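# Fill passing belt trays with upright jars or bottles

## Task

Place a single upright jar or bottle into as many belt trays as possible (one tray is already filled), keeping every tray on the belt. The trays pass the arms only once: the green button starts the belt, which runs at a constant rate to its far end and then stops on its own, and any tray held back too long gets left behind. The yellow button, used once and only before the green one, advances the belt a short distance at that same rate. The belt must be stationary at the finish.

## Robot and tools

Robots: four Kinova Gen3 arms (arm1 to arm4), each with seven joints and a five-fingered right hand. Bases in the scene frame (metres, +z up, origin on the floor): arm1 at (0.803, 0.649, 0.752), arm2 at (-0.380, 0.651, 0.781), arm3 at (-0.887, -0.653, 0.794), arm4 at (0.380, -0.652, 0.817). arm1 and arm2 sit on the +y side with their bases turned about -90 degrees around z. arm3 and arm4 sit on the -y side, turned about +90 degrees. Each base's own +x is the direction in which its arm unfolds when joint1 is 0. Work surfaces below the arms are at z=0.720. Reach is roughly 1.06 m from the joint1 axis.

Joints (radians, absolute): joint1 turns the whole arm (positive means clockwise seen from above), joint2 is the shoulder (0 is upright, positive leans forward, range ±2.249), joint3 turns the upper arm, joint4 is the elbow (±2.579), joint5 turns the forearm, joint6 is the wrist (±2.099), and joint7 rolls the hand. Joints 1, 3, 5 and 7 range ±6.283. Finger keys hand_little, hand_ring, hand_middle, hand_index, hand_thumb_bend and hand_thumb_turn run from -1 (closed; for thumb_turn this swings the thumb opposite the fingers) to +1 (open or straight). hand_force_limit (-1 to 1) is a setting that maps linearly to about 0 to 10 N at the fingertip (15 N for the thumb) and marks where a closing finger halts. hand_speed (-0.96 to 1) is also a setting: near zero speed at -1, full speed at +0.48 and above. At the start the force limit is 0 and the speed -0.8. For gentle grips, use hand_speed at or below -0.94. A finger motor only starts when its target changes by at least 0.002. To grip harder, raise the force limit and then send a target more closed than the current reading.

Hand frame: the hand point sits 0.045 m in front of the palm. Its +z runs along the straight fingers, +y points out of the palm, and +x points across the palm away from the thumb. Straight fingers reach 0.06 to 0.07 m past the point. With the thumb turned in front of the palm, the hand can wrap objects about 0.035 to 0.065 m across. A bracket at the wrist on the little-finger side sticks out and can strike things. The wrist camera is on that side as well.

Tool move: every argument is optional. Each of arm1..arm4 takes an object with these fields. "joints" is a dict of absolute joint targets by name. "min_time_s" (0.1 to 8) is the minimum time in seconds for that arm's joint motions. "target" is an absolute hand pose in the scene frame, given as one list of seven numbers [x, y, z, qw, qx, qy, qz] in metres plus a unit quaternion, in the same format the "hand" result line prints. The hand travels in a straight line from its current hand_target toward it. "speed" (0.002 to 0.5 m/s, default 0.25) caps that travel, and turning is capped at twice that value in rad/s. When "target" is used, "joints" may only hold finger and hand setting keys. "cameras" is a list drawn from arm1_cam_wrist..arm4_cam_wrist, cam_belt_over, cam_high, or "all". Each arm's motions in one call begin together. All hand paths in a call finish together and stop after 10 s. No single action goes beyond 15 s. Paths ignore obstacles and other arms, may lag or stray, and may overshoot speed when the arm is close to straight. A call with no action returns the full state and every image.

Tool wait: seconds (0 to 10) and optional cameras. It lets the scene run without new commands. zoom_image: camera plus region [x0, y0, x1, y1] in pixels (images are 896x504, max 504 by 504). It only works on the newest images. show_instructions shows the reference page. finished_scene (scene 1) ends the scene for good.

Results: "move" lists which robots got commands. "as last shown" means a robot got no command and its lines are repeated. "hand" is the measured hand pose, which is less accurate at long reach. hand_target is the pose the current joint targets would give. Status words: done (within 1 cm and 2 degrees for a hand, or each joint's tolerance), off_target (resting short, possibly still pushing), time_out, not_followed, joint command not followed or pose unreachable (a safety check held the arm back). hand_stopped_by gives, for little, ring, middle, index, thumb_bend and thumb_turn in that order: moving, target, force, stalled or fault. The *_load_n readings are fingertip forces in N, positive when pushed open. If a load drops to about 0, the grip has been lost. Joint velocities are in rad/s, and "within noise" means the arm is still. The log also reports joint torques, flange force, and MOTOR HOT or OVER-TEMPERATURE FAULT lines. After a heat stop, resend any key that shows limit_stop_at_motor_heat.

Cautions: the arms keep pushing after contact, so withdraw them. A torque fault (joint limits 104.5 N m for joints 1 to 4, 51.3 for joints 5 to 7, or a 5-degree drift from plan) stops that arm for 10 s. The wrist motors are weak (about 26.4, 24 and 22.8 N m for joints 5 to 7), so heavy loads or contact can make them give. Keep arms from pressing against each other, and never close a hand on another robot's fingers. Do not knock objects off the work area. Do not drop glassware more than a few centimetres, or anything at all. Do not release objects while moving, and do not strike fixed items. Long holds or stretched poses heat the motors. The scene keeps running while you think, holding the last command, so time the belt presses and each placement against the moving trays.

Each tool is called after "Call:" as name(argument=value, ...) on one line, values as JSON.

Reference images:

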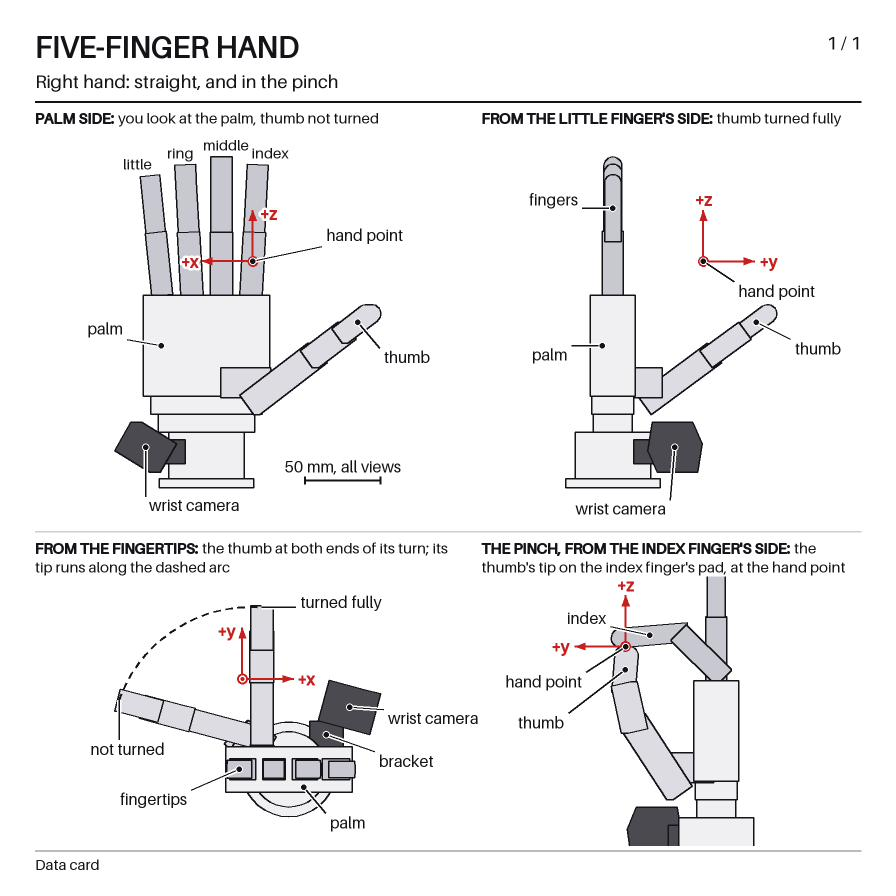

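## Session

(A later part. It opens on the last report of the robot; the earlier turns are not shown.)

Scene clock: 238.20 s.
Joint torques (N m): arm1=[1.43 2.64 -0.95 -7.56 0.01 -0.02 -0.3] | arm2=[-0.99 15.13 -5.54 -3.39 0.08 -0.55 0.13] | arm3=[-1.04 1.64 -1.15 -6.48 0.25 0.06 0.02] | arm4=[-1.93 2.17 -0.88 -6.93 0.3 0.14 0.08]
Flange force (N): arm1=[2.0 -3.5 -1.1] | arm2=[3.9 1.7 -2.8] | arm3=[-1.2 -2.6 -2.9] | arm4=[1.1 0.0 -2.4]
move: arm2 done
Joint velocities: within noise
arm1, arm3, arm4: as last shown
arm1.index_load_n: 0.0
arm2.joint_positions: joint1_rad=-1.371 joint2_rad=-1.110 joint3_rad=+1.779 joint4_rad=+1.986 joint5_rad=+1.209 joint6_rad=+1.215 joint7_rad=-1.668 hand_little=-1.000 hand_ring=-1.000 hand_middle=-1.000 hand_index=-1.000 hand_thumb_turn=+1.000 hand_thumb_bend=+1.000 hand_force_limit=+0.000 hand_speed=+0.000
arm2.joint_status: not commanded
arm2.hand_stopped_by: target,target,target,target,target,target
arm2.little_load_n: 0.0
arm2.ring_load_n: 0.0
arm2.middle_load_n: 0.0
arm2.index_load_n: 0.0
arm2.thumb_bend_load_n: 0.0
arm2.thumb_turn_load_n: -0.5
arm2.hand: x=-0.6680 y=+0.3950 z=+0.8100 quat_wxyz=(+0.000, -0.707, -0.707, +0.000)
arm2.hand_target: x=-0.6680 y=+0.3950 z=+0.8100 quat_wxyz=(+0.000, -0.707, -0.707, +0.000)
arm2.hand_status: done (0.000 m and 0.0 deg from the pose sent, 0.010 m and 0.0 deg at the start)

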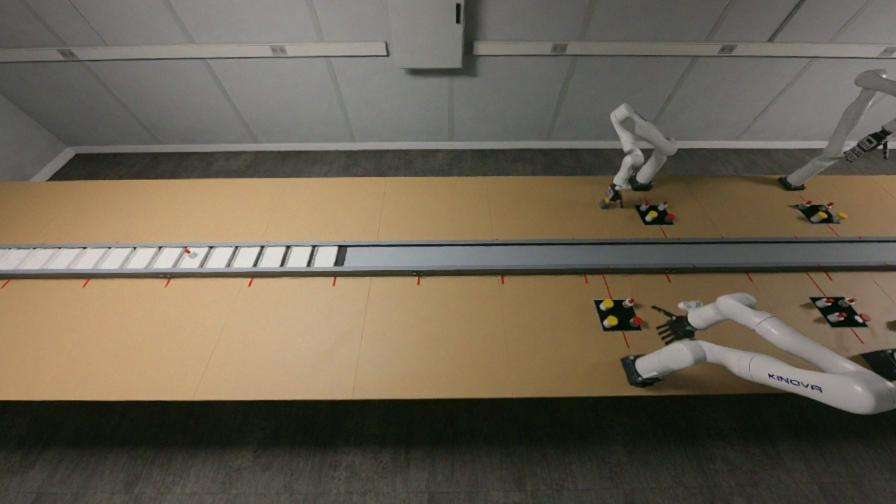

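Call:
move(arm2={"target": [-0.668, 0.4, 0.80, 0, 0.7071, 0.7071, 0], "speed": 0.02})

Call:
move(arm2={"target": [-0.668, 0.4, 0.792, 0, 0.7071, 0.7071, 0], "speed": 0.02}, cameras=["cam_belt_over", "arm2_cam_wrist"])

Scene clock: 242.83 s.
Joint torques (N m): arm1=[1.37 2.66 -0.96 -7.56 0.03 0 -0.33] | arm2=[-0.97 15.18 -5.52 -3.2 0.05 -0.55 0.12] | arm3=[-1.04 1.64 -1.16 -6.51 0.26 0.04 0] | arm4=[-1.9 2.18 -0.87 -6.93 0.29 0.14 0.09]
Flange force (N): arm1=[2.1 -3.6 -1.0] | arm2=[3.7 1.7 -2.7] | arm3=[-1.2 -2.6 -2.8] | arm4=[1.1 0.0 -2.4]
move: arm2 done
Joint velocities: within noise
arm1, arm3, arm4: as last shown
arm2.joint_positions: joint1_rad=-1.364 joint2_rad=-1.125 joint3_rad=+1.795 joint4_rad=+2.000 joint5_rad=+1.234 joint6_rad=+1.201 joint7_rad=-1.675 hand_little=-1.000 hand_ring=-1.000 hand_middle=-1.000 hand_index=-1.000 hand_thumb_turn=+1.000 hand_thumb_bend=+1.000 hand_force_limit=+0.000 hand_speed=+0.000
arm2.joint_status: not commanded
arm2.hand_stopped_by: target,target,target,target,target,target
arm2.little_load_n: 0.0
arm2.ring_load_n: 0.0
arm2.middle_load_n: 0.5
arm2.index_load_n: 0.0
arm2.thumb_bend_load_n: 0.0
arm2.thumb_turn_load_n: 0.0
arm2.hand: x=-0.6680 y=+0.4000 z=+0.8000 quat_wxyz=(+0.000, -0.707, -0.707, +0.000)
arm2.hand_target: x=-0.6680 y=+0.4000 z=+0.8000 quat_wxyz=(+0.000, -0.707, -0.707, +0.000)
arm2.hand_status: done (0.000 m and 0.0 deg from the pose sent, 0.011 m and 0.0 deg at the start)
pictures: none

Scene clock: 243.80 s.
Joint torques (N m): arm1=[1.35 2.7 -0.88 -7.49 -0.03 0.02 -0.32] | arm2=[-1.01 14.53 -4.93 -2.85 0.16 -0.61 0.13] | arm3=[-1.08 1.63 -1.18 -6.47 0.24 0.05 -0.01] | arm4=[-1.91 2.16 -0.86 -6.95 0.29 0.14 0.1]
Flange force (N): arm1=[2.2 -3.4 -1.2] | arm2=[3.8 1.6 -5.6] | arm3=[-1.3 -2.8 -2.9] | arm4=[1.1 0.1 -2.3]
move: arm2 done
Joint velocities: within noise
arm1, arm3, arm4: as last shown
arm2.joint_positions: joint1_rad=-1.370 joint2_rad=-1.139 joint3_rad=+1.810 joint4_rad=+2.004 joint5_rad=+1.254 joint6_rad=+1.191 joint7_rad=-1.685 hand_little=-1.000 hand_ring=-1.000 hand_middle=-1.000 hand_index=-1.000 hand_thumb_turn=+1.000 hand_thumb_bend=+1.000 hand_force_limit=+0.000 hand_speed=+0.000
arm2.joint_status: not commanded
arm2.hand_stopped_by: target,target,target,target,target,target
arm2.little_load_n: 0.0
arm2.ring_load_n: 0.0
arm2.middle_load_n: 0.0
arm2.index_load_n: 0.0
arm2.thumb_bend_load_n: 0.0
arm2.thumb_turn_load_n: 0.0
arm2.hand: x=-0.6680 y=+0.4000 z=+0.7920 quat_wxyz=(+0.000, -0.707, -0.707, +0.000)
arm2.hand_target: x=-0.6680 y=+0.4000 z=+0.7920 quat_wxyz=(+0.000, -0.707, -0.707, +0.000)
arm2.hand_status: done (0.000 m and 0.0 deg from the pose sent, 0.008 m and 0.0 deg at the start)
pictures: arm2_cam_wrist, cam_belt_over

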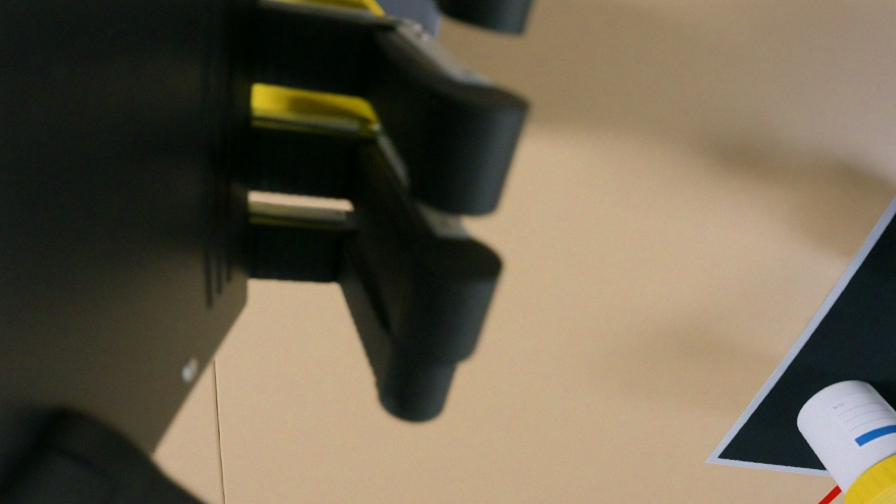

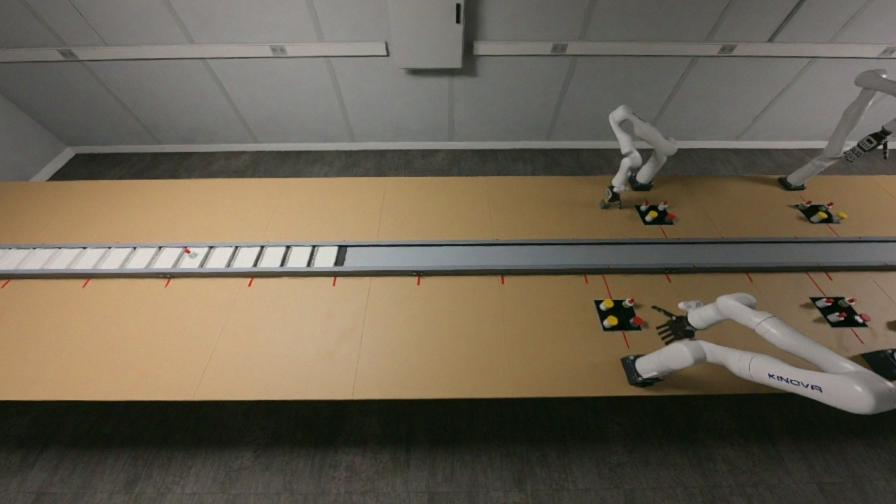

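Call:
move(arm2={"target": [-0.668, 0.4, 0.786, 0, 0.7071, 0.7071, 0], "speed": 0.02}, cameras=["cam_belt_over"])

Call:
wait(seconds=1, cameras=["cam_belt_over"])

Scene clock: 248.47 s.
Joint torques (N m): arm1=[1.43 2.75 -0.99 -7.53 0 0 -0.3] | arm2=[-1.49 -6.68 13.99 -2.53 6.58 -3.23 -0.15] | arm3=[-1.07 1.64 -1.16 -6.49 0.23 0.06 -0.04] | arm4=[-1.94 2.21 -0.87 -6.94 0.33 0.14 0.11]
Flange force (N): arm1=[2.2 -3.7 -1.1] | arm2=[13.2 13.1 -96.6] | arm3=[-1.3 -2.8 -2.8] | arm4=[1.3 0.2 -2.4]
move: arm2 done
Joint velocities: within noise
arm1, arm3, arm4: as last shown
arm2.joint_positions: joint1_rad=-1.374 joint2_rad=-1.150 joint3_rad=+1.820 joint4_rad=+2.006 joint5_rad=+1.269 joint6_rad=+1.185 joint7_rad=-1.691 hand_little=-1.000 hand_ring=-1.000 hand_middle=-1.000 hand_index=-1.000 hand_thumb_turn=+1.000 hand_thumb_bend=+1.000 hand_force_limit=+0.000 hand_speed=+0.000
arm2.joint_status: not commanded
arm2.hand_stopped_by: target,target,target,target,target,target
arm2.little_load_n: 0.0
arm2.ring_load_n: 0.0
arm2.middle_load_n: 0.0
arm2.index_load_n: 0.0
arm2.thumb_bend_load_n: 0.0
arm2.thumb_turn_load_n: 0.0
arm2.hand: x=-0.6680 y=+0.4000 z=+0.7860 quat_wxyz=(+0.000, -0.707, -0.707, +0.000)
arm2.hand_target: x=-0.6680 y=+0.4000 z=+0.7860 quat_wxyz=(+0.000, -0.707, -0.707, +0.000)
arm2.hand_status: done (0.000 m and 0.0 deg from the pose sent, 0.006 m and 0.0 deg at the start)
arm3.index_load_n: -0.5

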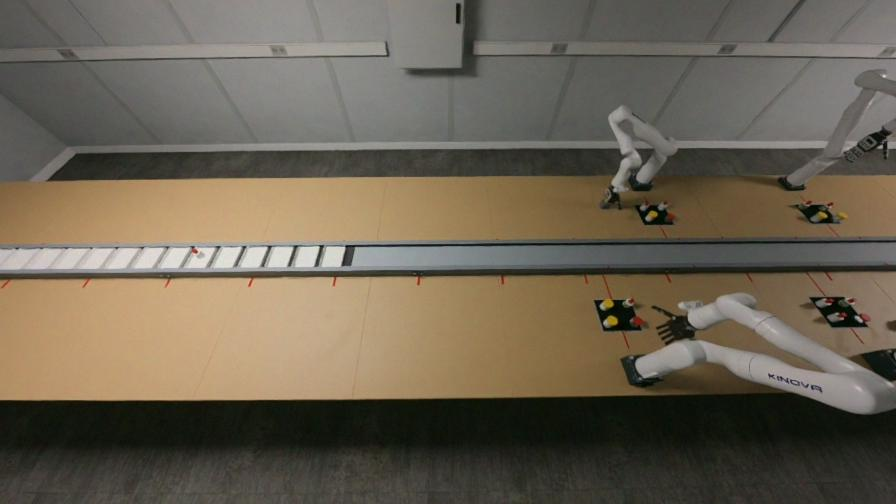

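Scene clock: 249.47 s.
Joint torques (N m): arm1=[1.41 2.76 -0.95 -7.49 0.01 0.02 -0.32] | arm2=[-1.52 -6.92 14.18 -2.47 6.59 -3.2 -0.15] | arm3=[-1.05 1.61 -1.12 -6.51 0.21 0.05 0.02] | arm4=[-1.94 2.15 -0.89 -6.9 0.3 0.16 0.11]
Flange force (N): arm1=[2.2 -3.6 -1.1] | arm2=[13.3 13.1 -97.4] | arm3=[-1.3 -2.5 -2.8] | arm4=[1.0 0.0 -2.4]
Joint velocities: within noise
arm1.joint_positions: joint1_rad=-0.145 joint2_rad=-0.523 joint3_rad=+0.080 joint4_rad=+1.989 joint5_rad=+0.022 joint6_rad=+1.707 joint7_rad=-1.721 hand_little=+1.000 hand_ring=+1.000 hand_middle=+1.000 hand_index=+1.000 hand_thumb_turn=+1.000 hand_thumb_bend=+1.000 hand_force_limit=+0.000 hand_speed=-0.800
arm1.joint_status: not commanded
arm1.hand_stopped_by: target,target,target,target,target,target
arm1.little_load_n: 0.5
arm1.ring_load_n: -0.5
arm1.middle_load_n: 0.0
arm1.index_load_n: 0.0
arm1.thumb_bend_load_n: 0.0
arm1.thumb_turn_load_n: 0.0
arm1.hand: x=+0.8403 y=+0.5161 z=+1.1103 quat_wxyz=(+0.012, -0.717, -0.697, -0.019)
arm1.hand_target: x=+0.8403 y=+0.5161 z=+1.1103 quat_wxyz=(+0.012, -0.717, -0.697, -0.019)
arm1.hand_status: not commanded
arm2.joint_positions: joint1_rad=-1.374 joint2_rad=-1.150 joint3_rad=+1.820 joint4_rad=+2.006 joint5_rad=+1.269 joint6_rad=+1.185 joint7_rad=-1.691 hand_little=-1.000 hand_ring=-1.000 hand_middle=-1.000 hand_index=-1.000 hand_thumb_turn=+1.000 hand_thumb_bend=+1.000 hand_force_limit=+0.000 hand_speed=+0.000
arm2.joint_status: not commanded
arm2.hand_stopped_by: target,target,target,target,target,target
arm2.little_load_n: 0.0
arm2.ring_load_n: 0.0
arm2.middle_load_n: 0.0
arm2.index_load_n: 0.0
arm2.thumb_bend_load_n: -0.5
arm2.thumb_turn_load_n: 0.0
arm2.hand: x=-0.6680 y=+0.4000 z=+0.7860 quat_wxyz=(+0.000, -0.707, -0.707, +0.000)
arm2.hand_target: x=-0.6680 y=+0.4000 z=+0.7860 quat_wxyz=(+0.000, -0.707, -0.707, +0.000)
arm2.hand_status: done (0.000 m and 0.0 deg from the pose sent, 0.006 m and 0.0 deg at the start)
arm3.joint_positions: joint1_rad=-0.212 joint2_rad=-0.491 joint3_rad=+0.141 joint4_rad=+2.462 joint5_rad=+0.063 joint6_rad=+1.139 joint7_rad=-1.633 hand_little=+1.000 hand_ring=+1.000 hand_middle=+1.000 hand_index=+1.000 hand_thumb_turn=+1.000 hand_thumb_bend=+1.000 hand_force_limit=+0.000 hand_speed=-0.800
arm3.joint_status: not commanded
arm3.hand_stopped_by: target,target,target,target,target,target
arm3.little_load_n: 0.0
arm3.ring_load_n: 0.0
arm3.middle_load_n: 0.0
arm3.index_load_n: 0.0
arm3.thumb_bend_load_n: 0.0
arm3.thumb_turn_load_n: 0.0
arm3.hand: x=-0.9222 y=-0.5195 z=+1.0052 quat_wxyz=(+0.000, +0.738, -0.674, -0.017)
arm3.hand_target: x=-0.9222 y=-0.5195 z=+1.0052 quat_wxyz=(+0.000, +0.738, -0.674, -0.017)
arm3.hand_status: not commanded
arm4.joint_positions: joint1_rad=-0.223 joint2_rad=-0.511 joint3_rad=+0.217 joint4_rad=+2.360 joint5_rad=+0.103 joint6_rad=+1.301 joint7_rad=-1.642 hand_little=+1.000 hand_ring=+1.000 hand_middle=+1.000 hand_index=+1.000 hand_thumb_turn=+1.000 hand_thumb_bend=+1.000 hand_force_limit=+0.000 hand_speed=-0.800
arm4.joint_status: not commanded
arm4.hand_stopped_by: target,target,target,target,target,target
arm4.little_load_n: 0.0
arm4.ring_load_n: 0.0
arm4.middle_load_n: 0.0
arm4.index_load_n: 0.0
arm4.thumb_bend_load_n: -0.5
arm4.thumb_turn_load_n: 0.0
arm4.hand: x=+0.3630 y=-0.5264 z=+1.0582 quat_wxyz=(+0.001, +0.715, -0.699, +0.002)
arm4.hand_target: x=+0.3630 y=-0.5264 z=+1.0582 quat_wxyz=(+0.001, +0.715, -0.699, +0.002)
arm4.hand_status: not commanded
wait: 1.00 s; at rest by 0.27 s

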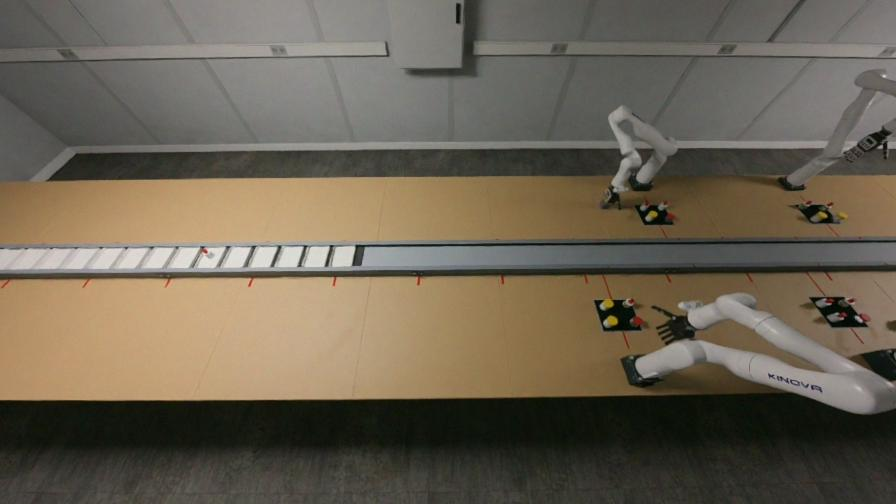

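Call:
move(arm2={"target": [-0.668, 0.4, 0.84, 0, 0.7071, 0.7071, 0], "speed": 0.05}, cameras=["cam_belt_over"])

Call:
wait(seconds=2, cameras=["cam_belt_over"])

Call:
wait(seconds=3, cameras=["cam_belt_over"])

Scene clock: 252.70 s.
Joint torques (N m): arm1=[1.41 2.74 -0.93 -7.48 -0.01 0.04 -0.31] | arm2=[-0.97 14.71 -5.49 -3.95 0.09 -0.58 0.12] | arm3=[-1.06 1.63 -1.15 -6.49 0.25 0.05 0.02] | arm4=[-1.87 2.15 -0.88 -6.91 0.31 0.13 0.09]
Flange force (N): arm1=[2.2 -3.5 -1.1] | arm2=[4.1 1.9 -2.8] | arm3=[-1.2 -2.5 -2.9] | arm4=[1.0 0.0 -2.5]
move: arm2 done
Joint velocities: within noise
arm1, arm3, arm4: as last shown
arm1.little_load_n: 0.0
arm1.ring_load_n: 0.0
arm2.joint_positions: joint1_rad=-1.338 joint2_rad=-1.058 joint3_rad=+1.723 joint4_rad=+1.976 joint5_rad=+1.138 joint6_rad=+1.250 joint7_rad=-1.628 hand_little=-1.000 hand_ring=-1.000 hand_middle=-1.000 hand_index=-1.000 hand_thumb_turn=+1.000 hand_thumb_bend=+1.000 hand_force_limit=+0.000 hand_speed=+0.000
arm2.joint_status: not commanded
arm2.hand_stopped_by: target,target,target,target,target,target
arm2.little_load_n: 0.0
arm2.ring_load_n: 0.0
arm2.middle_load_n: 0.0
arm2.index_load_n: 0.0
arm2.thumb_bend_load_n: 0.0
arm2.thumb_turn_load_n: 0.0
arm2.hand: x=-0.6680 y=+0.4000 z=+0.8400 quat_wxyz=(+0.000, -0.707, -0.707, +0.000)
arm2.hand_target: x=-0.6680 y=+0.4000 z=+0.8400 quat_wxyz=(+0.000, -0.707, -0.707, +0.000)
arm2.hand_status: done (0.000 m and 0.0 deg from the pose sent, 0.054 m and 0.0 deg at the start)
arm3.thumb_bend_load_n: -0.5
arm4.middle_load_n: -0.5
arm4.thumb_bend_load_n: 0.0

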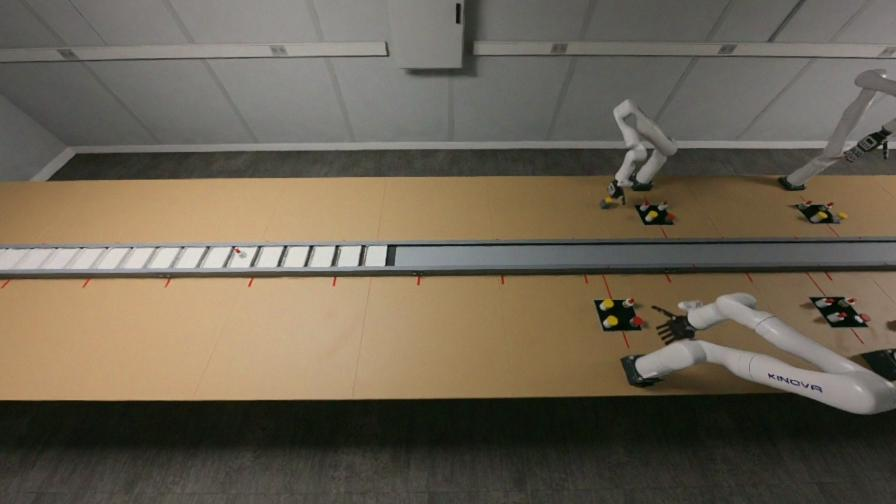

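Scene clock: 254.70 s.
Joint torques (N m): arm1=[1.35 2.77 -1.02 -7.47 0.05 0.05 -0.27] | arm2=[-0.96 14.7 -5.49 -3.94 0.08 -0.58 0.12] | arm3=[-1.04 1.65 -1.14 -6.5 0.22 0.08 0.03] | arm4=[-1.9 2.18 -0.82 -6.87 0.33 0.15 0.1]
Flange force (N): arm1=[2.2 -3.6 -1.1] | arm2=[4.1 1.9 -2.7] | arm3=[-1.2 -2.5 -2.7] | arm4=[1.1 0.3 -2.6]
Joint velocities: within noise
arm1.joint_positions: joint1_rad=-0.145 joint2_rad=-0.523 joint3_rad=+0.080 joint4_rad=+1.989 joint5_rad=+0.022 joint6_rad=+1.707 joint7_rad=-1.721 hand_little=+1.000 hand_ring=+1.000 hand_middle=+1.000 hand_index=+1.000 hand_thumb_turn=+1.000 hand_thumb_bend=+1.000 hand_force_limit=+0.000 hand_speed=-0.800
arm1.joint_status: not commanded
arm1.hand_stopped_by: target,target,target,target,target,target
arm1.little_load_n: 0.0
arm1.ring_load_n: 0.0
arm1.middle_load_n: 0.0
arm1.index_load_n: 0.0
arm1.thumb_bend_load_n: 0.0
arm1.thumb_turn_load_n: 0.0
arm1.hand: x=+0.8403 y=+0.5161 z=+1.1103 quat_wxyz=(+0.012, -0.717, -0.697, -0.019)
arm1.hand_target: x=+0.8403 y=+0.5161 z=+1.1103 quat_wxyz=(+0.012, -0.717, -0.697, -0.019)
arm1.hand_status: not commanded
arm2.joint_positions: joint1_rad=-1.338 joint2_rad=-1.058 joint3_rad=+1.723 joint4_rad=+1.976 joint5_rad=+1.138 joint6_rad=+1.250 joint7_rad=-1.628 hand_little=-1.000 hand_ring=-1.000 hand_middle=-1.000 hand_index=-1.000 hand_thumb_turn=+1.000 hand_thumb_bend=+1.000 hand_force_limit=+0.000 hand_speed=+0.000
arm2.joint_status: not commanded
arm2.hand_stopped_by: target,target,target,target,target,target
arm2.little_load_n: 0.0
arm2.ring_load_n: 0.0
arm2.middle_load_n: 0.0
arm2.index_load_n: 0.0
arm2.thumb_bend_load_n: 0.0
arm2.thumb_turn_load_n: 0.0
arm2.hand: x=-0.6680 y=+0.4000 z=+0.8400 quat_wxyz=(+0.000, -0.707, -0.707, +0.000)
arm2.hand_target: x=-0.6680 y=+0.4000 z=+0.8400 quat_wxyz=(+0.000, -0.707, -0.707, +0.000)
arm2.hand_status: done (0.000 m and 0.0 deg from the pose sent, 0.054 m and 0.0 deg at the start)
arm3.joint_positions: joint1_rad=-0.212 joint2_rad=-0.491 joint3_rad=+0.141 joint4_rad=+2.462 joint5_rad=+0.063 joint6_rad=+1.139 joint7_rad=-1.633 hand_little=+1.000 hand_ring=+1.000 hand_middle=+1.000 hand_index=+1.000 hand_thumb_turn=+1.000 hand_thumb_bend=+1.000 hand_force_limit=+0.000 hand_speed=-0.800
arm3.joint_status: not commanded
arm3.hand_stopped_by: target,target,target,target,target,target
arm3.little_load_n: 0.0
arm3.ring_load_n: 0.0
arm3.middle_load_n: 0.0
arm3.index_load_n: 0.0
arm3.thumb_bend_load_n: 0.0
arm3.thumb_turn_load_n: 0.0
arm3.hand: x=-0.9222 y=-0.5195 z=+1.0052 quat_wxyz=(+0.000, +0.738, -0.674, -0.017)
arm3.hand_target: x=-0.9222 y=-0.5195 z=+1.0052 quat_wxyz=(+0.000, +0.738, -0.674, -0.017)
arm3.hand_status: not commanded
arm4.joint_positions: joint1_rad=-0.223 joint2_rad=-0.511 joint3_rad=+0.217 joint4_rad=+2.360 joint5_rad=+0.103 joint6_rad=+1.301 joint7_rad=-1.642 hand_little=+1.000 hand_ring=+1.000 hand_middle=+1.000 hand_index=+1.000 hand_thumb_turn=+1.000 hand_thumb_bend=+1.000 hand_force_limit=+0.000 hand_speed=-0.800
arm4.joint_status: not commanded
arm4.hand_stopped_by: target,target,target,target,target,target
arm4.little_load_n: 0.0
arm4.ring_load_n: 0.0
arm4.middle_load_n: 0.0
arm4.index_load_n: 0.0
arm4.thumb_bend_load_n: -0.5
arm4.thumb_turn_load_n: 0.0
arm4.hand: x=+0.3630 y=-0.5264 z=+1.0582 quat_wxyz=(+0.001, +0.715, -0.699, +0.002)
arm4.hand_target: x=+0.3630 y=-0.5264 z=+1.0582 quat_wxyz=(+0.001, +0.715, -0.699, +0.002)
arm4.hand_status: not commanded
wait: 2.00 s; at rest by 0.27 s

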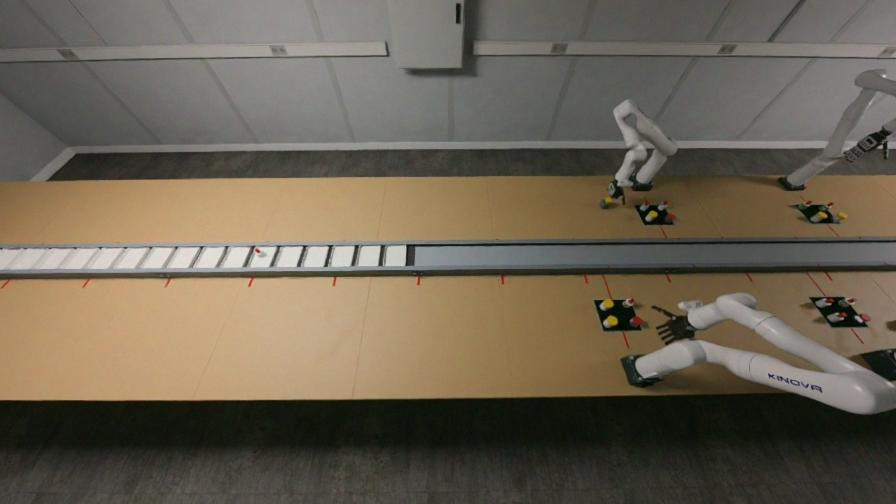

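Scene clock: 257.70 s.
Joint torques (N m): arm1=[1.39 2.71 -0.85 -7.53 0.03 0.03 -0.29] | arm2=[-0.96 14.74 -5.51 -3.93 0.11 -0.61 0.16] | arm3=[-1.06 1.61 -1.13 -6.5 0.2 0.07 0.02] | arm4=[-1.91 2.16 -0.87 -6.89 0.32 0.15 0.08]
Flange force (N): arm1=[2.2 -3.0 -1.0] | arm2=[4.0 1.9 -2.7] | arm3=[-1.3 -2.5 -2.7] | arm4=[1.0 0.1 -2.5]
Joint velocities: within noise
arm1.joint_positions: joint1_rad=-0.145 joint2_rad=-0.523 joint3_rad=+0.080 joint4_rad=+1.989 joint5_rad=+0.022 joint6_rad=+1.707 joint7_rad=-1.721 hand_little=+1.000 hand_ring=+1.000 hand_middle=+1.000 hand_index=+1.000 hand_thumb_turn=+1.000 hand_thumb_bend=+1.000 hand_force_limit=+0.000 hand_speed=-0.800
arm1.joint_status: not commanded
arm1.hand_stopped_by: target,target,target,target,target,target
arm1.little_load_n: 0.0
arm1.ring_load_n: 0.0
arm1.middle_load_n: 0.0
arm1.index_load_n: 0.0
arm1.thumb_bend_load_n: 0.0
arm1.thumb_turn_load_n: 0.0
arm1.hand: x=+0.8403 y=+0.5161 z=+1.1103 quat_wxyz=(+0.012, -0.717, -0.697, -0.019)
arm1.hand_target: x=+0.8403 y=+0.5161 z=+1.1103 quat_wxyz=(+0.012, -0.717, -0.697, -0.019)
arm1.hand_status: not commanded
arm2.joint_positions: joint1_rad=-1.338 joint2_rad=-1.058 joint3_rad=+1.723 joint4_rad=+1.976 joint5_rad=+1.138 joint6_rad=+1.250 joint7_rad=-1.628 hand_little=-1.000 hand_ring=-1.000 hand_middle=-1.000 hand_index=-1.000 hand_thumb_turn=+1.000 hand_thumb_bend=+1.000 hand_force_limit=+0.000 hand_speed=+0.000
arm2.joint_status: not commanded
arm2.hand_stopped_by: target,target,target,target,target,target
arm2.little_load_n: 0.0
arm2.ring_load_n: 0.0
arm2.middle_load_n: 0.0
arm2.index_load_n: 0.0
arm2.thumb_bend_load_n: 0.0
arm2.thumb_turn_load_n: 0.0
arm2.hand: x=-0.6680 y=+0.4000 z=+0.8400 quat_wxyz=(+0.000, -0.707, -0.707, +0.000)
arm2.hand_target: x=-0.6680 y=+0.4000 z=+0.8400 quat_wxyz=(+0.000, -0.707, -0.707, +0.000)
arm2.hand_status: done (0.000 m and 0.0 deg from the pose sent, 0.054 m and 0.0 deg at the start)
arm3.joint_positions: joint1_rad=-0.212 joint2_rad=-0.491 joint3_rad=+0.141 joint4_rad=+2.462 joint5_rad=+0.063 joint6_rad=+1.139 joint7_rad=-1.633 hand_little=+1.000 hand_ring=+1.000 hand_middle=+1.000 hand_index=+1.000 hand_thumb_turn=+1.000 hand_thumb_bend=+1.000 hand_force_limit=+0.000 hand_speed=-0.800
arm3.joint_status: not commanded
arm3.hand_stopped_by: target,target,target,target,target,target
arm3.little_load_n: 0.5
arm3.ring_load_n: 0.0
arm3.middle_load_n: 0.0
arm3.index_load_n: 0.0
arm3.thumb_bend_load_n: 0.0
arm3.thumb_turn_load_n: 0.0
arm3.hand: x=-0.9222 y=-0.5195 z=+1.0052 quat_wxyz=(+0.000, +0.738, -0.674, -0.017)
arm3.hand_target: x=-0.9222 y=-0.5195 z=+1.0052 quat_wxyz=(+0.000, +0.738, -0.674, -0.017)
arm3.hand_status: not commanded
arm4.joint_positions: joint1_rad=-0.223 joint2_rad=-0.511 joint3_rad=+0.217 joint4_rad=+2.360 joint5_rad=+0.103 joint6_rad=+1.301 joint7_rad=-1.642 hand_little=+1.000 hand_ring=+1.000 hand_middle=+1.000 hand_index=+1.000 hand_thumb_turn=+1.000 hand_thumb_bend=+1.000 hand_force_limit=+0.000 hand_speed=-0.800
arm4.joint_status: not commanded
arm4.hand_stopped_by: target,target,target,target,target,target
arm4.little_load_n: 0.0
arm4.ring_load_n: 0.0
arm4.middle_load_n: 0.0
arm4.index_load_n: 0.0
arm4.thumb_bend_load_n: 0.0
arm4.thumb_turn_load_n: 0.0
arm4.hand: x=+0.3630 y=-0.5264 z=+1.0582 quat_wxyz=(+0.001, +0.715, -0.699, +0.002)
arm4.hand_target: x=+0.3630 y=-0.5264 z=+1.0582 quat_wxyz=(+0.001, +0.715, -0.699, +0.002)
arm4.hand_status: not commanded
wait: 3.00 s; at rest by 0.27 s

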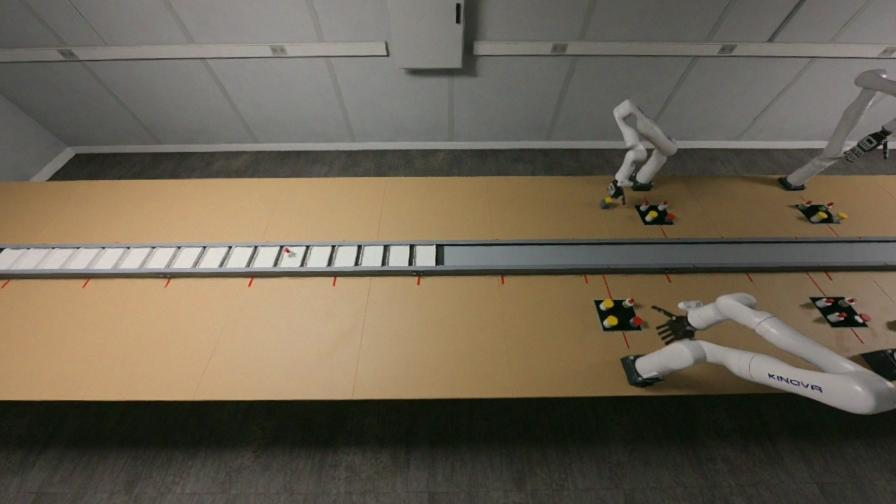

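Call:
wait(seconds=0.5, cameras=["cam_belt_over"])

Call:
zoom_image(camera="cam_belt_over", region=[380, 230, 540, 290])

Call:
zoom_image(camera="cam_belt_over", region=[0, 230, 160, 290])

Scene clock: 275.20 s.
Joint torques (N m): arm1=[1.42 2.67 -0.9 -7.54 0.06 0.05 -0.3] | arm2=[-0.93 14.76 -5.5 -3.93 0.1 -0.59 0.14] | arm3=[-1.04 1.63 -1.13 -6.48 0.23 0.05 0.02] | arm4=[-1.87 2.2 -0.89 -6.9 0.29 0.14 0.09]
Flange force (N): arm1=[2.0 -3.2 -1.0] | arm2=[3.9 1.8 -2.6] | arm3=[-1.3 -2.5 -2.9] | arm4=[1.1 0.0 -2.5]
Joint velocities: within noise
arm1.joint_positions: joint1_rad=-0.145 joint2_rad=-0.523 joint3_rad=+0.080 joint4_rad=+1.989 joint5_rad=+0.022 joint6_rad=+1.707 joint7_rad=-1.721 hand_little=+1.000 hand_ring=+1.000 hand_middle=+1.000 hand_index=+1.000 hand_thumb_turn=+1.000 hand_thumb_bend=+1.000 hand_force_limit=+0.000 hand_speed=-0.800
arm1.joint_status: not commanded
arm1.hand_stopped_by: target,target,target,target,target,target
arm1.little_load_n: 0.0
arm1.ring_load_n: 0.0
arm1.middle_load_n: 0.0
arm1.index_load_n: 0.0
arm1.thumb_bend_load_n: -0.5
arm1.thumb_turn_load_n: 0.0
arm1.hand: x=+0.8403 y=+0.5161 z=+1.1103 quat_wxyz=(+0.012, -0.717, -0.697, -0.019)
arm1.hand_target: x=+0.8403 y=+0.5161 z=+1.1103 quat_wxyz=(+0.012, -0.717, -0.697, -0.019)
arm1.hand_status: not commanded
arm2.joint_positions: joint1_rad=-1.338 joint2_rad=-1.058 joint3_rad=+1.723 joint4_rad=+1.976 joint5_rad=+1.138 joint6_rad=+1.250 joint7_rad=-1.628 hand_little=-1.000 hand_ring=-1.000 hand_middle=-1.000 hand_index=-1.000 hand_thumb_turn=+1.000 hand_thumb_bend=+1.000 hand_force_limit=+0.000 hand_speed=+0.000
arm2.joint_status: not commanded
arm2.hand_stopped_by: target,target,target,target,target,target
arm2.little_load_n: 0.0
arm2.ring_load_n: 0.0
arm2.middle_load_n: 0.0
arm2.index_load_n: 0.0
arm2.thumb_bend_load_n: 0.0
arm2.thumb_turn_load_n: 0.0
arm2.hand: x=-0.6680 y=+0.4000 z=+0.8400 quat_wxyz=(+0.000, -0.707, -0.707, +0.000)
arm2.hand_target: x=-0.6680 y=+0.4000 z=+0.8400 quat_wxyz=(+0.000, -0.707, -0.707, +0.000)
arm2.hand_status: done (0.000 m and 0.0 deg from the pose sent, 0.054 m and 0.0 deg at the start)
arm3.joint_positions: joint1_rad=-0.212 joint2_rad=-0.491 joint3_rad=+0.141 joint4_rad=+2.462 joint5_rad=+0.063 joint6_rad=+1.139 joint7_rad=-1.633 hand_little=+1.000 hand_ring=+1.000 hand_middle=+1.000 hand_index=+1.000 hand_thumb_turn=+1.000 hand_thumb_bend=+1.000 hand_force_limit=+0.000 hand_speed=-0.800
arm3.joint_status: not commanded
arm3.hand_stopped_by: target,target,target,target,target,target
arm3.little_load_n: 0.0
arm3.ring_load_n: 0.0
arm3.middle_load_n: 0.0
arm3.index_load_n: 0.0
arm3.thumb_bend_load_n: 0.0
arm3.thumb_turn_load_n: -0.5
arm3.hand: x=-0.9222 y=-0.5195 z=+1.0052 quat_wxyz=(+0.000, +0.738, -0.674, -0.017)
arm3.hand_target: x=-0.9222 y=-0.5195 z=+1.0052 quat_wxyz=(+0.000, +0.738, -0.674, -0.017)
arm3.hand_status: not commanded
arm4.joint_positions: joint1_rad=-0.223 joint2_rad=-0.511 joint3_rad=+0.217 joint4_rad=+2.360 joint5_rad=+0.103 joint6_rad=+1.301 joint7_rad=-1.642 hand_little=+1.000 hand_ring=+1.000 hand_middle=+1.000 hand_index=+1.000 hand_thumb_turn=+1.000 hand_thumb_bend=+1.000 hand_force_limit=+0.000 hand_speed=-0.800
arm4.joint_status: not commanded
arm4.hand_stopped_by: target,target,target,target,target,target
arm4.little_load_n: 0.0
arm4.ring_load_n: 0.0
arm4.middle_load_n: 0.0
arm4.index_load_n: 0.0
arm4.thumb_bend_load_n: 0.0
arm4.thumb_turn_load_n: 0.0
arm4.hand: x=+0.3630 y=-0.5264 z=+1.0582 quat_wxyz=(+0.001, +0.715, -0.699, +0.002)
arm4.hand_target: x=+0.3630 y=-0.5264 z=+1.0582 quat_wxyz=(+0.001, +0.715, -0.699, +0.002)
arm4.hand_status: not commanded
wait: 0.50 s; at rest from the start

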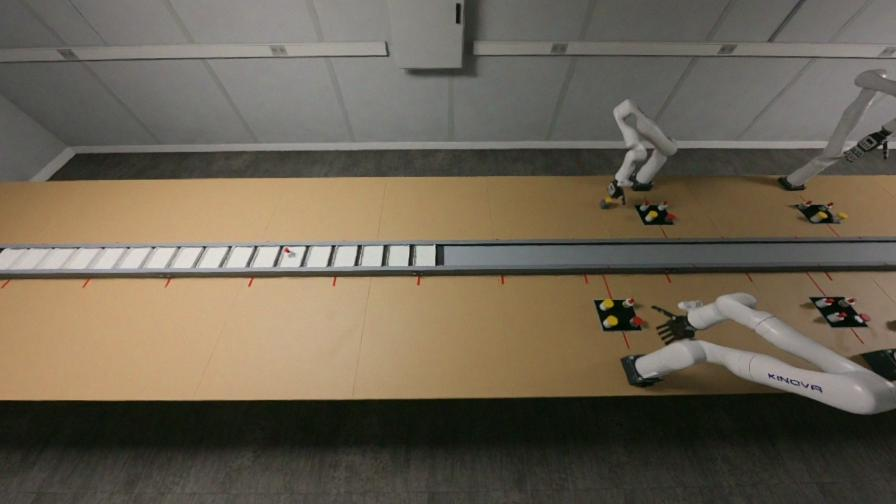

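Scaled by 3.150 from the camera's image (finer frame: 1280x720).

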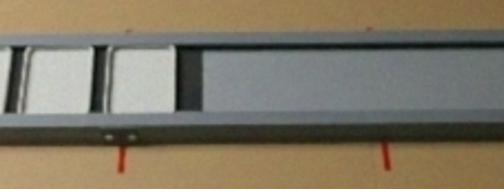

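Scaled by 3.150 from the camera's image (finer frame: 1280x720).

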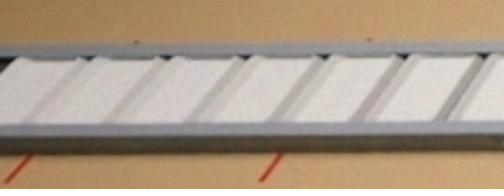

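Call:
zoom_image(camera="cam_belt_over", region=[0, 235, 250, 285])

Call:
zoom_image(camera="cam_belt_over", region=[200, 235, 450, 285])

Scaled by 2.016 from the camera's image (finer frame: 1280x720).

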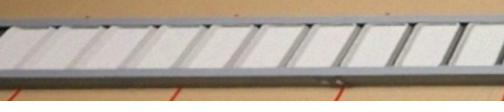

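Scaled by 2.016 from the camera's image (finer frame: 1280x720).

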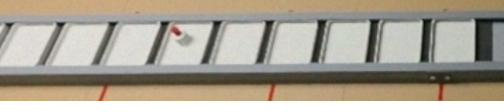

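Call:
move(arm3={"target": [-1.58, -0.12, 1.0, 0, 0.9914, 0, -0.1305], "speed": 0.3}, cameras=["arm3_cam_wrist"])

Scene clock: 291.17 s.
Joint torques (N m): arm1=[1.42 2.73 -0.91 -7.54 0.05 -0.02 -0.28] | arm2=[-0.96 14.73 -5.51 -3.98 0.1 -0.59 0.12] | arm3=[-1.38 -26.2 -0.73 -7.88 -0.15 -1.19 -0.02] | arm4=[-1.9 2.15 -0.88 -6.91 0.3 0.17 0.13]
Flange force (N): arm1=[2.3 -3.2 -1.1] | arm2=[4.1 1.9 -2.7] | arm3=no reading | arm4=[0.9 0.2 -2.3]
move: arm3 off_target
Joint velocities: arm1=[within noise] | arm2=[within noise] | arm3=[0 0 0.014 0 -0.014 -0.001 0.001] | arm4=[within noise]
arm1, arm2, arm4: as last shown
arm1.thumb_bend_load_n: 0.0
arm2.index_load_n: 0.5
arm3.joint_positions: joint1_rad=-0.774 joint2_rad=+1.302 joint3_rad=-0.260 joint4_rad=+0.035 joint5_rad=+0.116 joint6_rad=+1.244 joint7_rad=-0.927 hand_little=+1.000 hand_ring=+1.000 hand_middle=+1.000 hand_index=+1.000 hand_thumb_turn=+1.000 hand_thumb_bend=+1.000 hand_force_limit=+0.000 hand_speed=-0.800
arm3.joint_status: not commanded
arm3.hand_stopped_by: target,target,target,target,target,target
arm3.little_load_n: 0.0
arm3.ring_load_n: 0.0
arm3.middle_load_n: 0.0
arm3.index_load_n: 0.0
arm3.thumb_bend_load_n: 0.0
arm3.thumb_turn_load_n: 0.0
arm3.hand: x=-1.5793 y=-0.1207 z=+0.9998 quat_wxyz=(-0.120, +0.956, -0.054, -0.263)
arm3.hand_target: x=-1.5793 y=-0.1207 z=+0.9997 quat_wxyz=(-0.120, +0.956, -0.054, -0.263)
arm3.hand_status: off_target (0.001 m and 21.8 deg from the pose sent, 0.770 m and 85.5 deg at the start; pose on its path clipped on 40 of 106 steps; a joint's target at an end of its range on 17 of 106 steps)
arm4.ring_load_n: -0.5
arm4.thumb_bend_load_n: -0.5

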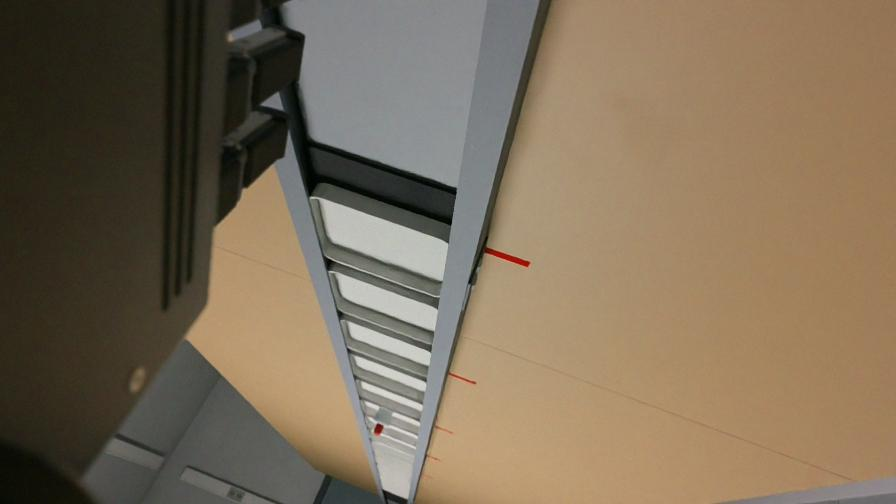

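Call:
zoom_image(camera="arm3_cam_wrist", region=[280, 100, 560, 300])

Call:
zoom_image(camera="arm3_cam_wrist", region=[320, 260, 480, 504])

Scaled by 1.800 from the camera's image (finer frame: 1280x720).

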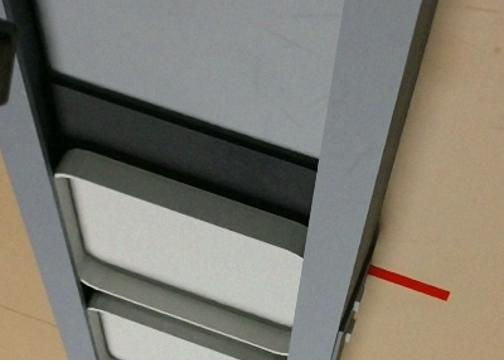

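Scaled by 2.066 from the camera's image (finer frame: 1280x720).

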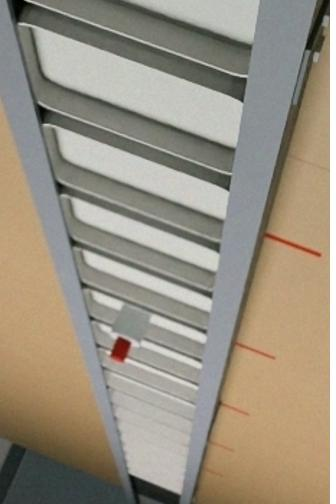

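Call:
move(arm2={"target": [-0.668, 0.45, 1.15, 0, 0.7071, 0.7071, 0], "speed": 0.3, "joints": {"hand_little": 1, "hand_ring": 1, "hand_middle": 0.6, "hand_index": 0.6, "hand_thumb_turn": -1, "hand_thumb_bend": 1, "hand_speed": 0.3}})

Call:
move(arm2={"joints": {"joint1_rad": -0.3, "joint2_rad": -0.3, "joint3_rad": 0, "joint4_rad": 1.6, "joint5_rad": 1.0, "joint6_rad": 0.6, "joint7_rad": -1.2}, "min_time_s": 3})

Call:
move(arm2={"joints": {"joint1_rad": 0.706, "joint2_rad": 0.6, "joint3_rad": 0, "joint4_rad": 1.7, "joint5_rad": 2.41, "joint6_rad": -1.387, "joint7_rad": -0.364}, "min_time_s": 3}, cameras=["arm2_cam_wrist", "cam_high"])

Scene clock: 397.57 s.
Joint torques (N m): arm1=[1.46 2.78 -0.97 -7.5 0.02 0.04 -0.3] | arm2=[-0.95 11.13 -3.91 -6.76 0.1 -0.53 0.14] | arm3=[-1.44 -26.13 -0.69 -7.91 -0.12 -1.17 -0.04] | arm4=[-1.91 2.15 -0.88 -6.92 0.31 0.16 0.1]
Flange force (N): arm1=[2.2 -3.6 -1.0] | arm2=[5.9 4.9 0.8] | arm3=no reading | arm4=[1.0 0.1 -2.3]
move: arm2 done
Joint velocities: within noise
arm1, arm4: as last shown
arm2.joint_positions: joint1_rad=-1.076 joint2_rad=-0.662 joint3_rad=+1.295 joint4_rad=+1.451 joint5_rad=+0.659 joint6_rad=+1.834 joint7_rad=-1.218 hand_little=+1.000 hand_ring=+1.000 hand_middle=+0.600 hand_index=+0.600 hand_thumb_turn=-1.000 hand_thumb_bend=+1.000 hand_force_limit=+0.000 hand_speed=+0.300
arm2.joint_status: all done
arm2.hand_stopped_by: target,target,target,target,target,target
arm2.little_load_n: 0.0
arm2.ring_load_n: 0.5
arm2.middle_load_n: 0.0
arm2.index_load_n: 0.0
arm2.thumb_bend_load_n: 0.0
arm2.thumb_turn_load_n: 0.0
arm2.hand: x=-0.6680 y=+0.4500 z=+1.1500 quat_wxyz=(+0.000, -0.707, -0.707, +0.000)
arm2.hand_target: x=-0.6680 y=+0.4500 z=+1.1500 quat_wxyz=(+0.000, -0.707, -0.707, +0.000)
arm2.hand_status: done (0.000 m and 0.0 deg from the pose sent, 0.314 m and 0.0 deg at the start)
arm3.joint_positions: joint1_rad=-0.774 joint2_rad=+1.302 joint3_rad=-0.259 joint4_rad=+0.035 joint5_rad=+0.116 joint6_rad=+1.244 joint7_rad=-0.927 hand_little=+1.000 hand_ring=+1.000 hand_middle=+1.000 hand_index=+1.000 hand_thumb_turn=+1.000 hand_thumb_bend=+1.000 hand_force_limit=+0.000 hand_speed=-0.800
arm3.joint_status: not commanded
arm3.hand_stopped_by: target,target,target,target,target,target
arm3.little_load_n: 0.0
arm3.ring_load_n: 0.0
arm3.middle_load_n: 0.5
arm3.index_load_n: 0.0
arm3.thumb_bend_load_n: -0.5
arm3.thumb_turn_load_n: 0.0
arm3.hand: x=-1.5793 y=-0.1207 z=+0.9997 quat_wxyz=(-0.120, +0.956, -0.054, -0.263)
arm3.hand_target: x=-1.5793 y=-0.1207 z=+0.9997 quat_wxyz=(-0.120, +0.956, -0.054, -0.263)
arm3.hand_status: not commanded
arm4.ring_load_n: 0.0
pictures: none

Scene clock: 400.87 s.
Joint torques (N m): arm1=[1.38 2.74 -0.95 -7.52 0 -0.04 -0.33] | arm2=[-0.99 -3.82 0.53 -10.45 1.2 -1.92 0.08] | arm3=[-1.45 -26.19 -0.63 -7.93 -0.11 -1.16 -0.03] | arm4=[-1.91 2.15 -0.9 -6.92 0.32 0.16 0.08]
Flange force (N): arm1=[2.3 -3.6 -1.2] | arm2=[-3.3 4.7 -3.7] | arm3=no reading | arm4=[0.9 -0.1 -2.3]
move: arm2 done
Joint velocities: within noise
arm1, arm4: as last shown
arm1.thumb_turn_load_n: -0.5
arm2.joint_positions: joint1_rad=-0.300 joint2_rad=-0.300 joint3_rad=+0.000 joint4_rad=+1.600 joint5_rad=+1.000 joint6_rad=+0.600 joint7_rad=-1.200 hand_little=+1.000 hand_ring=+1.000 hand_middle=+0.600 hand_index=+0.600 hand_thumb_turn=-1.000 hand_thumb_bend=+1.000 hand_force_limit=+0.000 hand_speed=+0.300
arm2.joint_status: all done
arm2.hand_stopped_by: target,target,target,target,target,target
arm2.little_load_n: 0.0
arm2.ring_load_n: 0.0
arm2.middle_load_n: 0.0
arm2.index_load_n: 0.0
arm2.thumb_bend_load_n: 0.0
arm2.thumb_turn_load_n: 0.0
arm2.hand: x=-0.3710 y=+0.1526 z=+1.4782 quat_wxyz=(-0.017, -0.164, -0.714, +0.680)
arm2.hand_target: x=-0.3710 y=+0.1526 z=+1.4782 quat_wxyz=(-0.017, -0.164, -0.714, +0.680)
arm2.hand_status: not commanded
arm3.joint_positions: joint1_rad=-0.774 joint2_rad=+1.302 joint3_rad=-0.259 joint4_rad=+0.035 joint5_rad=+0.116 joint6_rad=+1.244 joint7_rad=-0.927 hand_little=+1.000 hand_ring=+1.000 hand_middle=+1.000 hand_index=+1.000 hand_thumb_turn=+1.000 hand_thumb_bend=+1.000 hand_force_limit=+0.000 hand_speed=-0.800
arm3.joint_status: not commanded
arm3.hand_stopped_by: target,target,target,target,target,target
arm3.little_load_n: 0.0
arm3.ring_load_n: 0.0
arm3.middle_load_n: 0.0
arm3.index_load_n: 0.0
arm3.thumb_bend_load_n: -0.5
arm3.thumb_turn_load_n: 0.0
arm3.hand: x=-1.5793 y=-0.1207 z=+0.9997 quat_wxyz=(-0.120, +0.956, -0.054, -0.263)
arm3.hand_target: x=-1.5793 y=-0.1207 z=+0.9997 quat_wxyz=(-0.120, +0.956, -0.054, -0.263)
arm3.hand_status: not commanded
arm4.ring_load_n: -0.5
arm4.middle_load_n: -0.5
arm4.thumb_bend_load_n: 0.0
pictures: none

Scene clock: 404.20 s.
Joint torques (N m): arm1=[1.4 2.73 -0.96 -7.54 0.05 0.01 -0.29] | arm2=[-0.97 -15.11 0.33 -5.77 -1.05 -1.81 0.12] | arm3=[-1.42 -26.16 -0.67 -7.9 -0.11 -1.14 0.01] | arm4=[-1.9 2.2 -0.85 -6.95 0.31 0.15 0.1]
Flange force (N): arm1=[2.2 -3.4 -1.0] | arm2=[-3.2 -2.8 1.4] | arm3=no reading | arm4=[1.2 0.2 -2.3]
move: arm2 done
Joint velocities: within noise
arm1, arm4: as last shown
arm1.ring_load_n: -0.5
arm1.middle_load_n: 0.5
arm1.thumb_turn_load_n: 0.0
arm2.joint_positions: joint1_rad=+0.706 joint2_rad=+0.600 joint3_rad=+0.000 joint4_rad=+1.700 joint5_rad=+2.410 joint6_rad=-1.387 joint7_rad=-0.364 hand_little=+1.000 hand_ring=+1.000 hand_middle=+0.600 hand_index=+0.600 hand_thumb_turn=-1.000 hand_thumb_bend=+1.000 hand_force_limit=+0.000 hand_speed=+0.300
arm2.joint_status: all done
arm2.hand_stopped_by: target,target,target,target,target,target
arm2.little_load_n: 0.0
arm2.ring_load_n: 0.0
arm2.middle_load_n: 0.0
arm2.index_load_n: 0.0
arm2.thumb_bend_load_n: 0.0
arm2.thumb_turn_load_n: 0.0
arm2.hand: x=-0.5142 y=+0.2729 z=+0.9388 quat_wxyz=(-0.193, +0.692, -0.596, +0.360)
arm2.hand_target: x=-0.5142 y=+0.2729 z=+0.9388 quat_wxyz=(-0.193, +0.692, -0.595, +0.360)
arm2.hand_status: not commanded
arm3.joint_positions: joint1_rad=-0.774 joint2_rad=+1.302 joint3_rad=-0.259 joint4_rad=+0.035 joint5_rad=+0.116 joint6_rad=+1.244 joint7_rad=-0.927 hand_little=+1.000 hand_ring=+1.000 hand_middle=+1.000 hand_index=+1.000 hand_thumb_turn=+1.000 hand_thumb_bend=+1.000 hand_force_limit=+0.000 hand_speed=-0.800
arm3.joint_status: not commanded
arm3.hand_stopped_by: target,target,target,target,target,target
arm3.little_load_n: 0.0
arm3.ring_load_n: 0.0
arm3.middle_load_n: 0.0
arm3.index_load_n: 0.0
arm3.thumb_bend_load_n: 0.0
arm3.thumb_turn_load_n: 0.0
arm3.hand: x=-1.5793 y=-0.1207 z=+0.9997 quat_wxyz=(-0.120, +0.956, -0.054, -0.263)
arm3.hand_target: x=-1.5793 y=-0.1207 z=+0.9997 quat_wxyz=(-0.120, +0.956, -0.054, -0.263)
arm3.hand_status: not commanded
arm4.ring_load_n: 0.0
arm4.middle_load_n: 0.0

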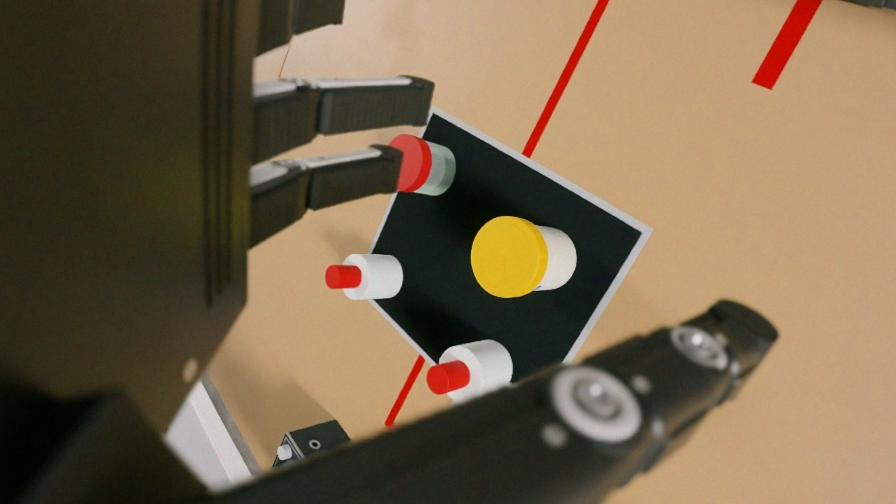

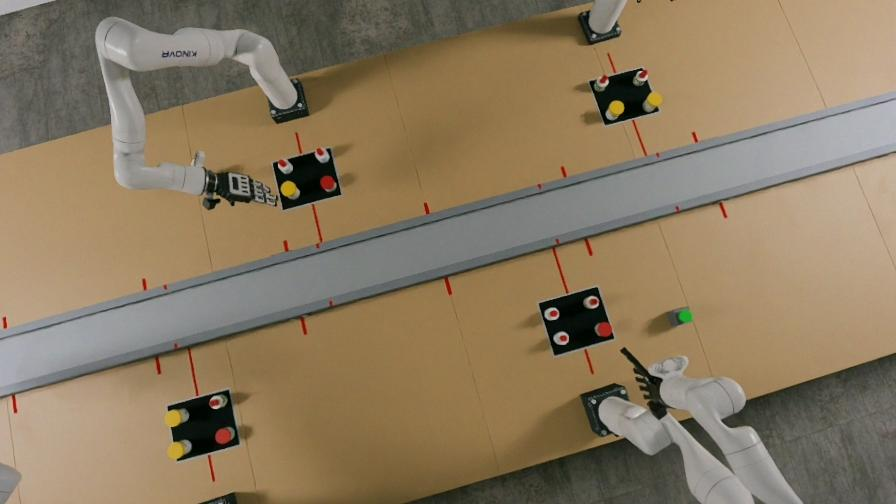

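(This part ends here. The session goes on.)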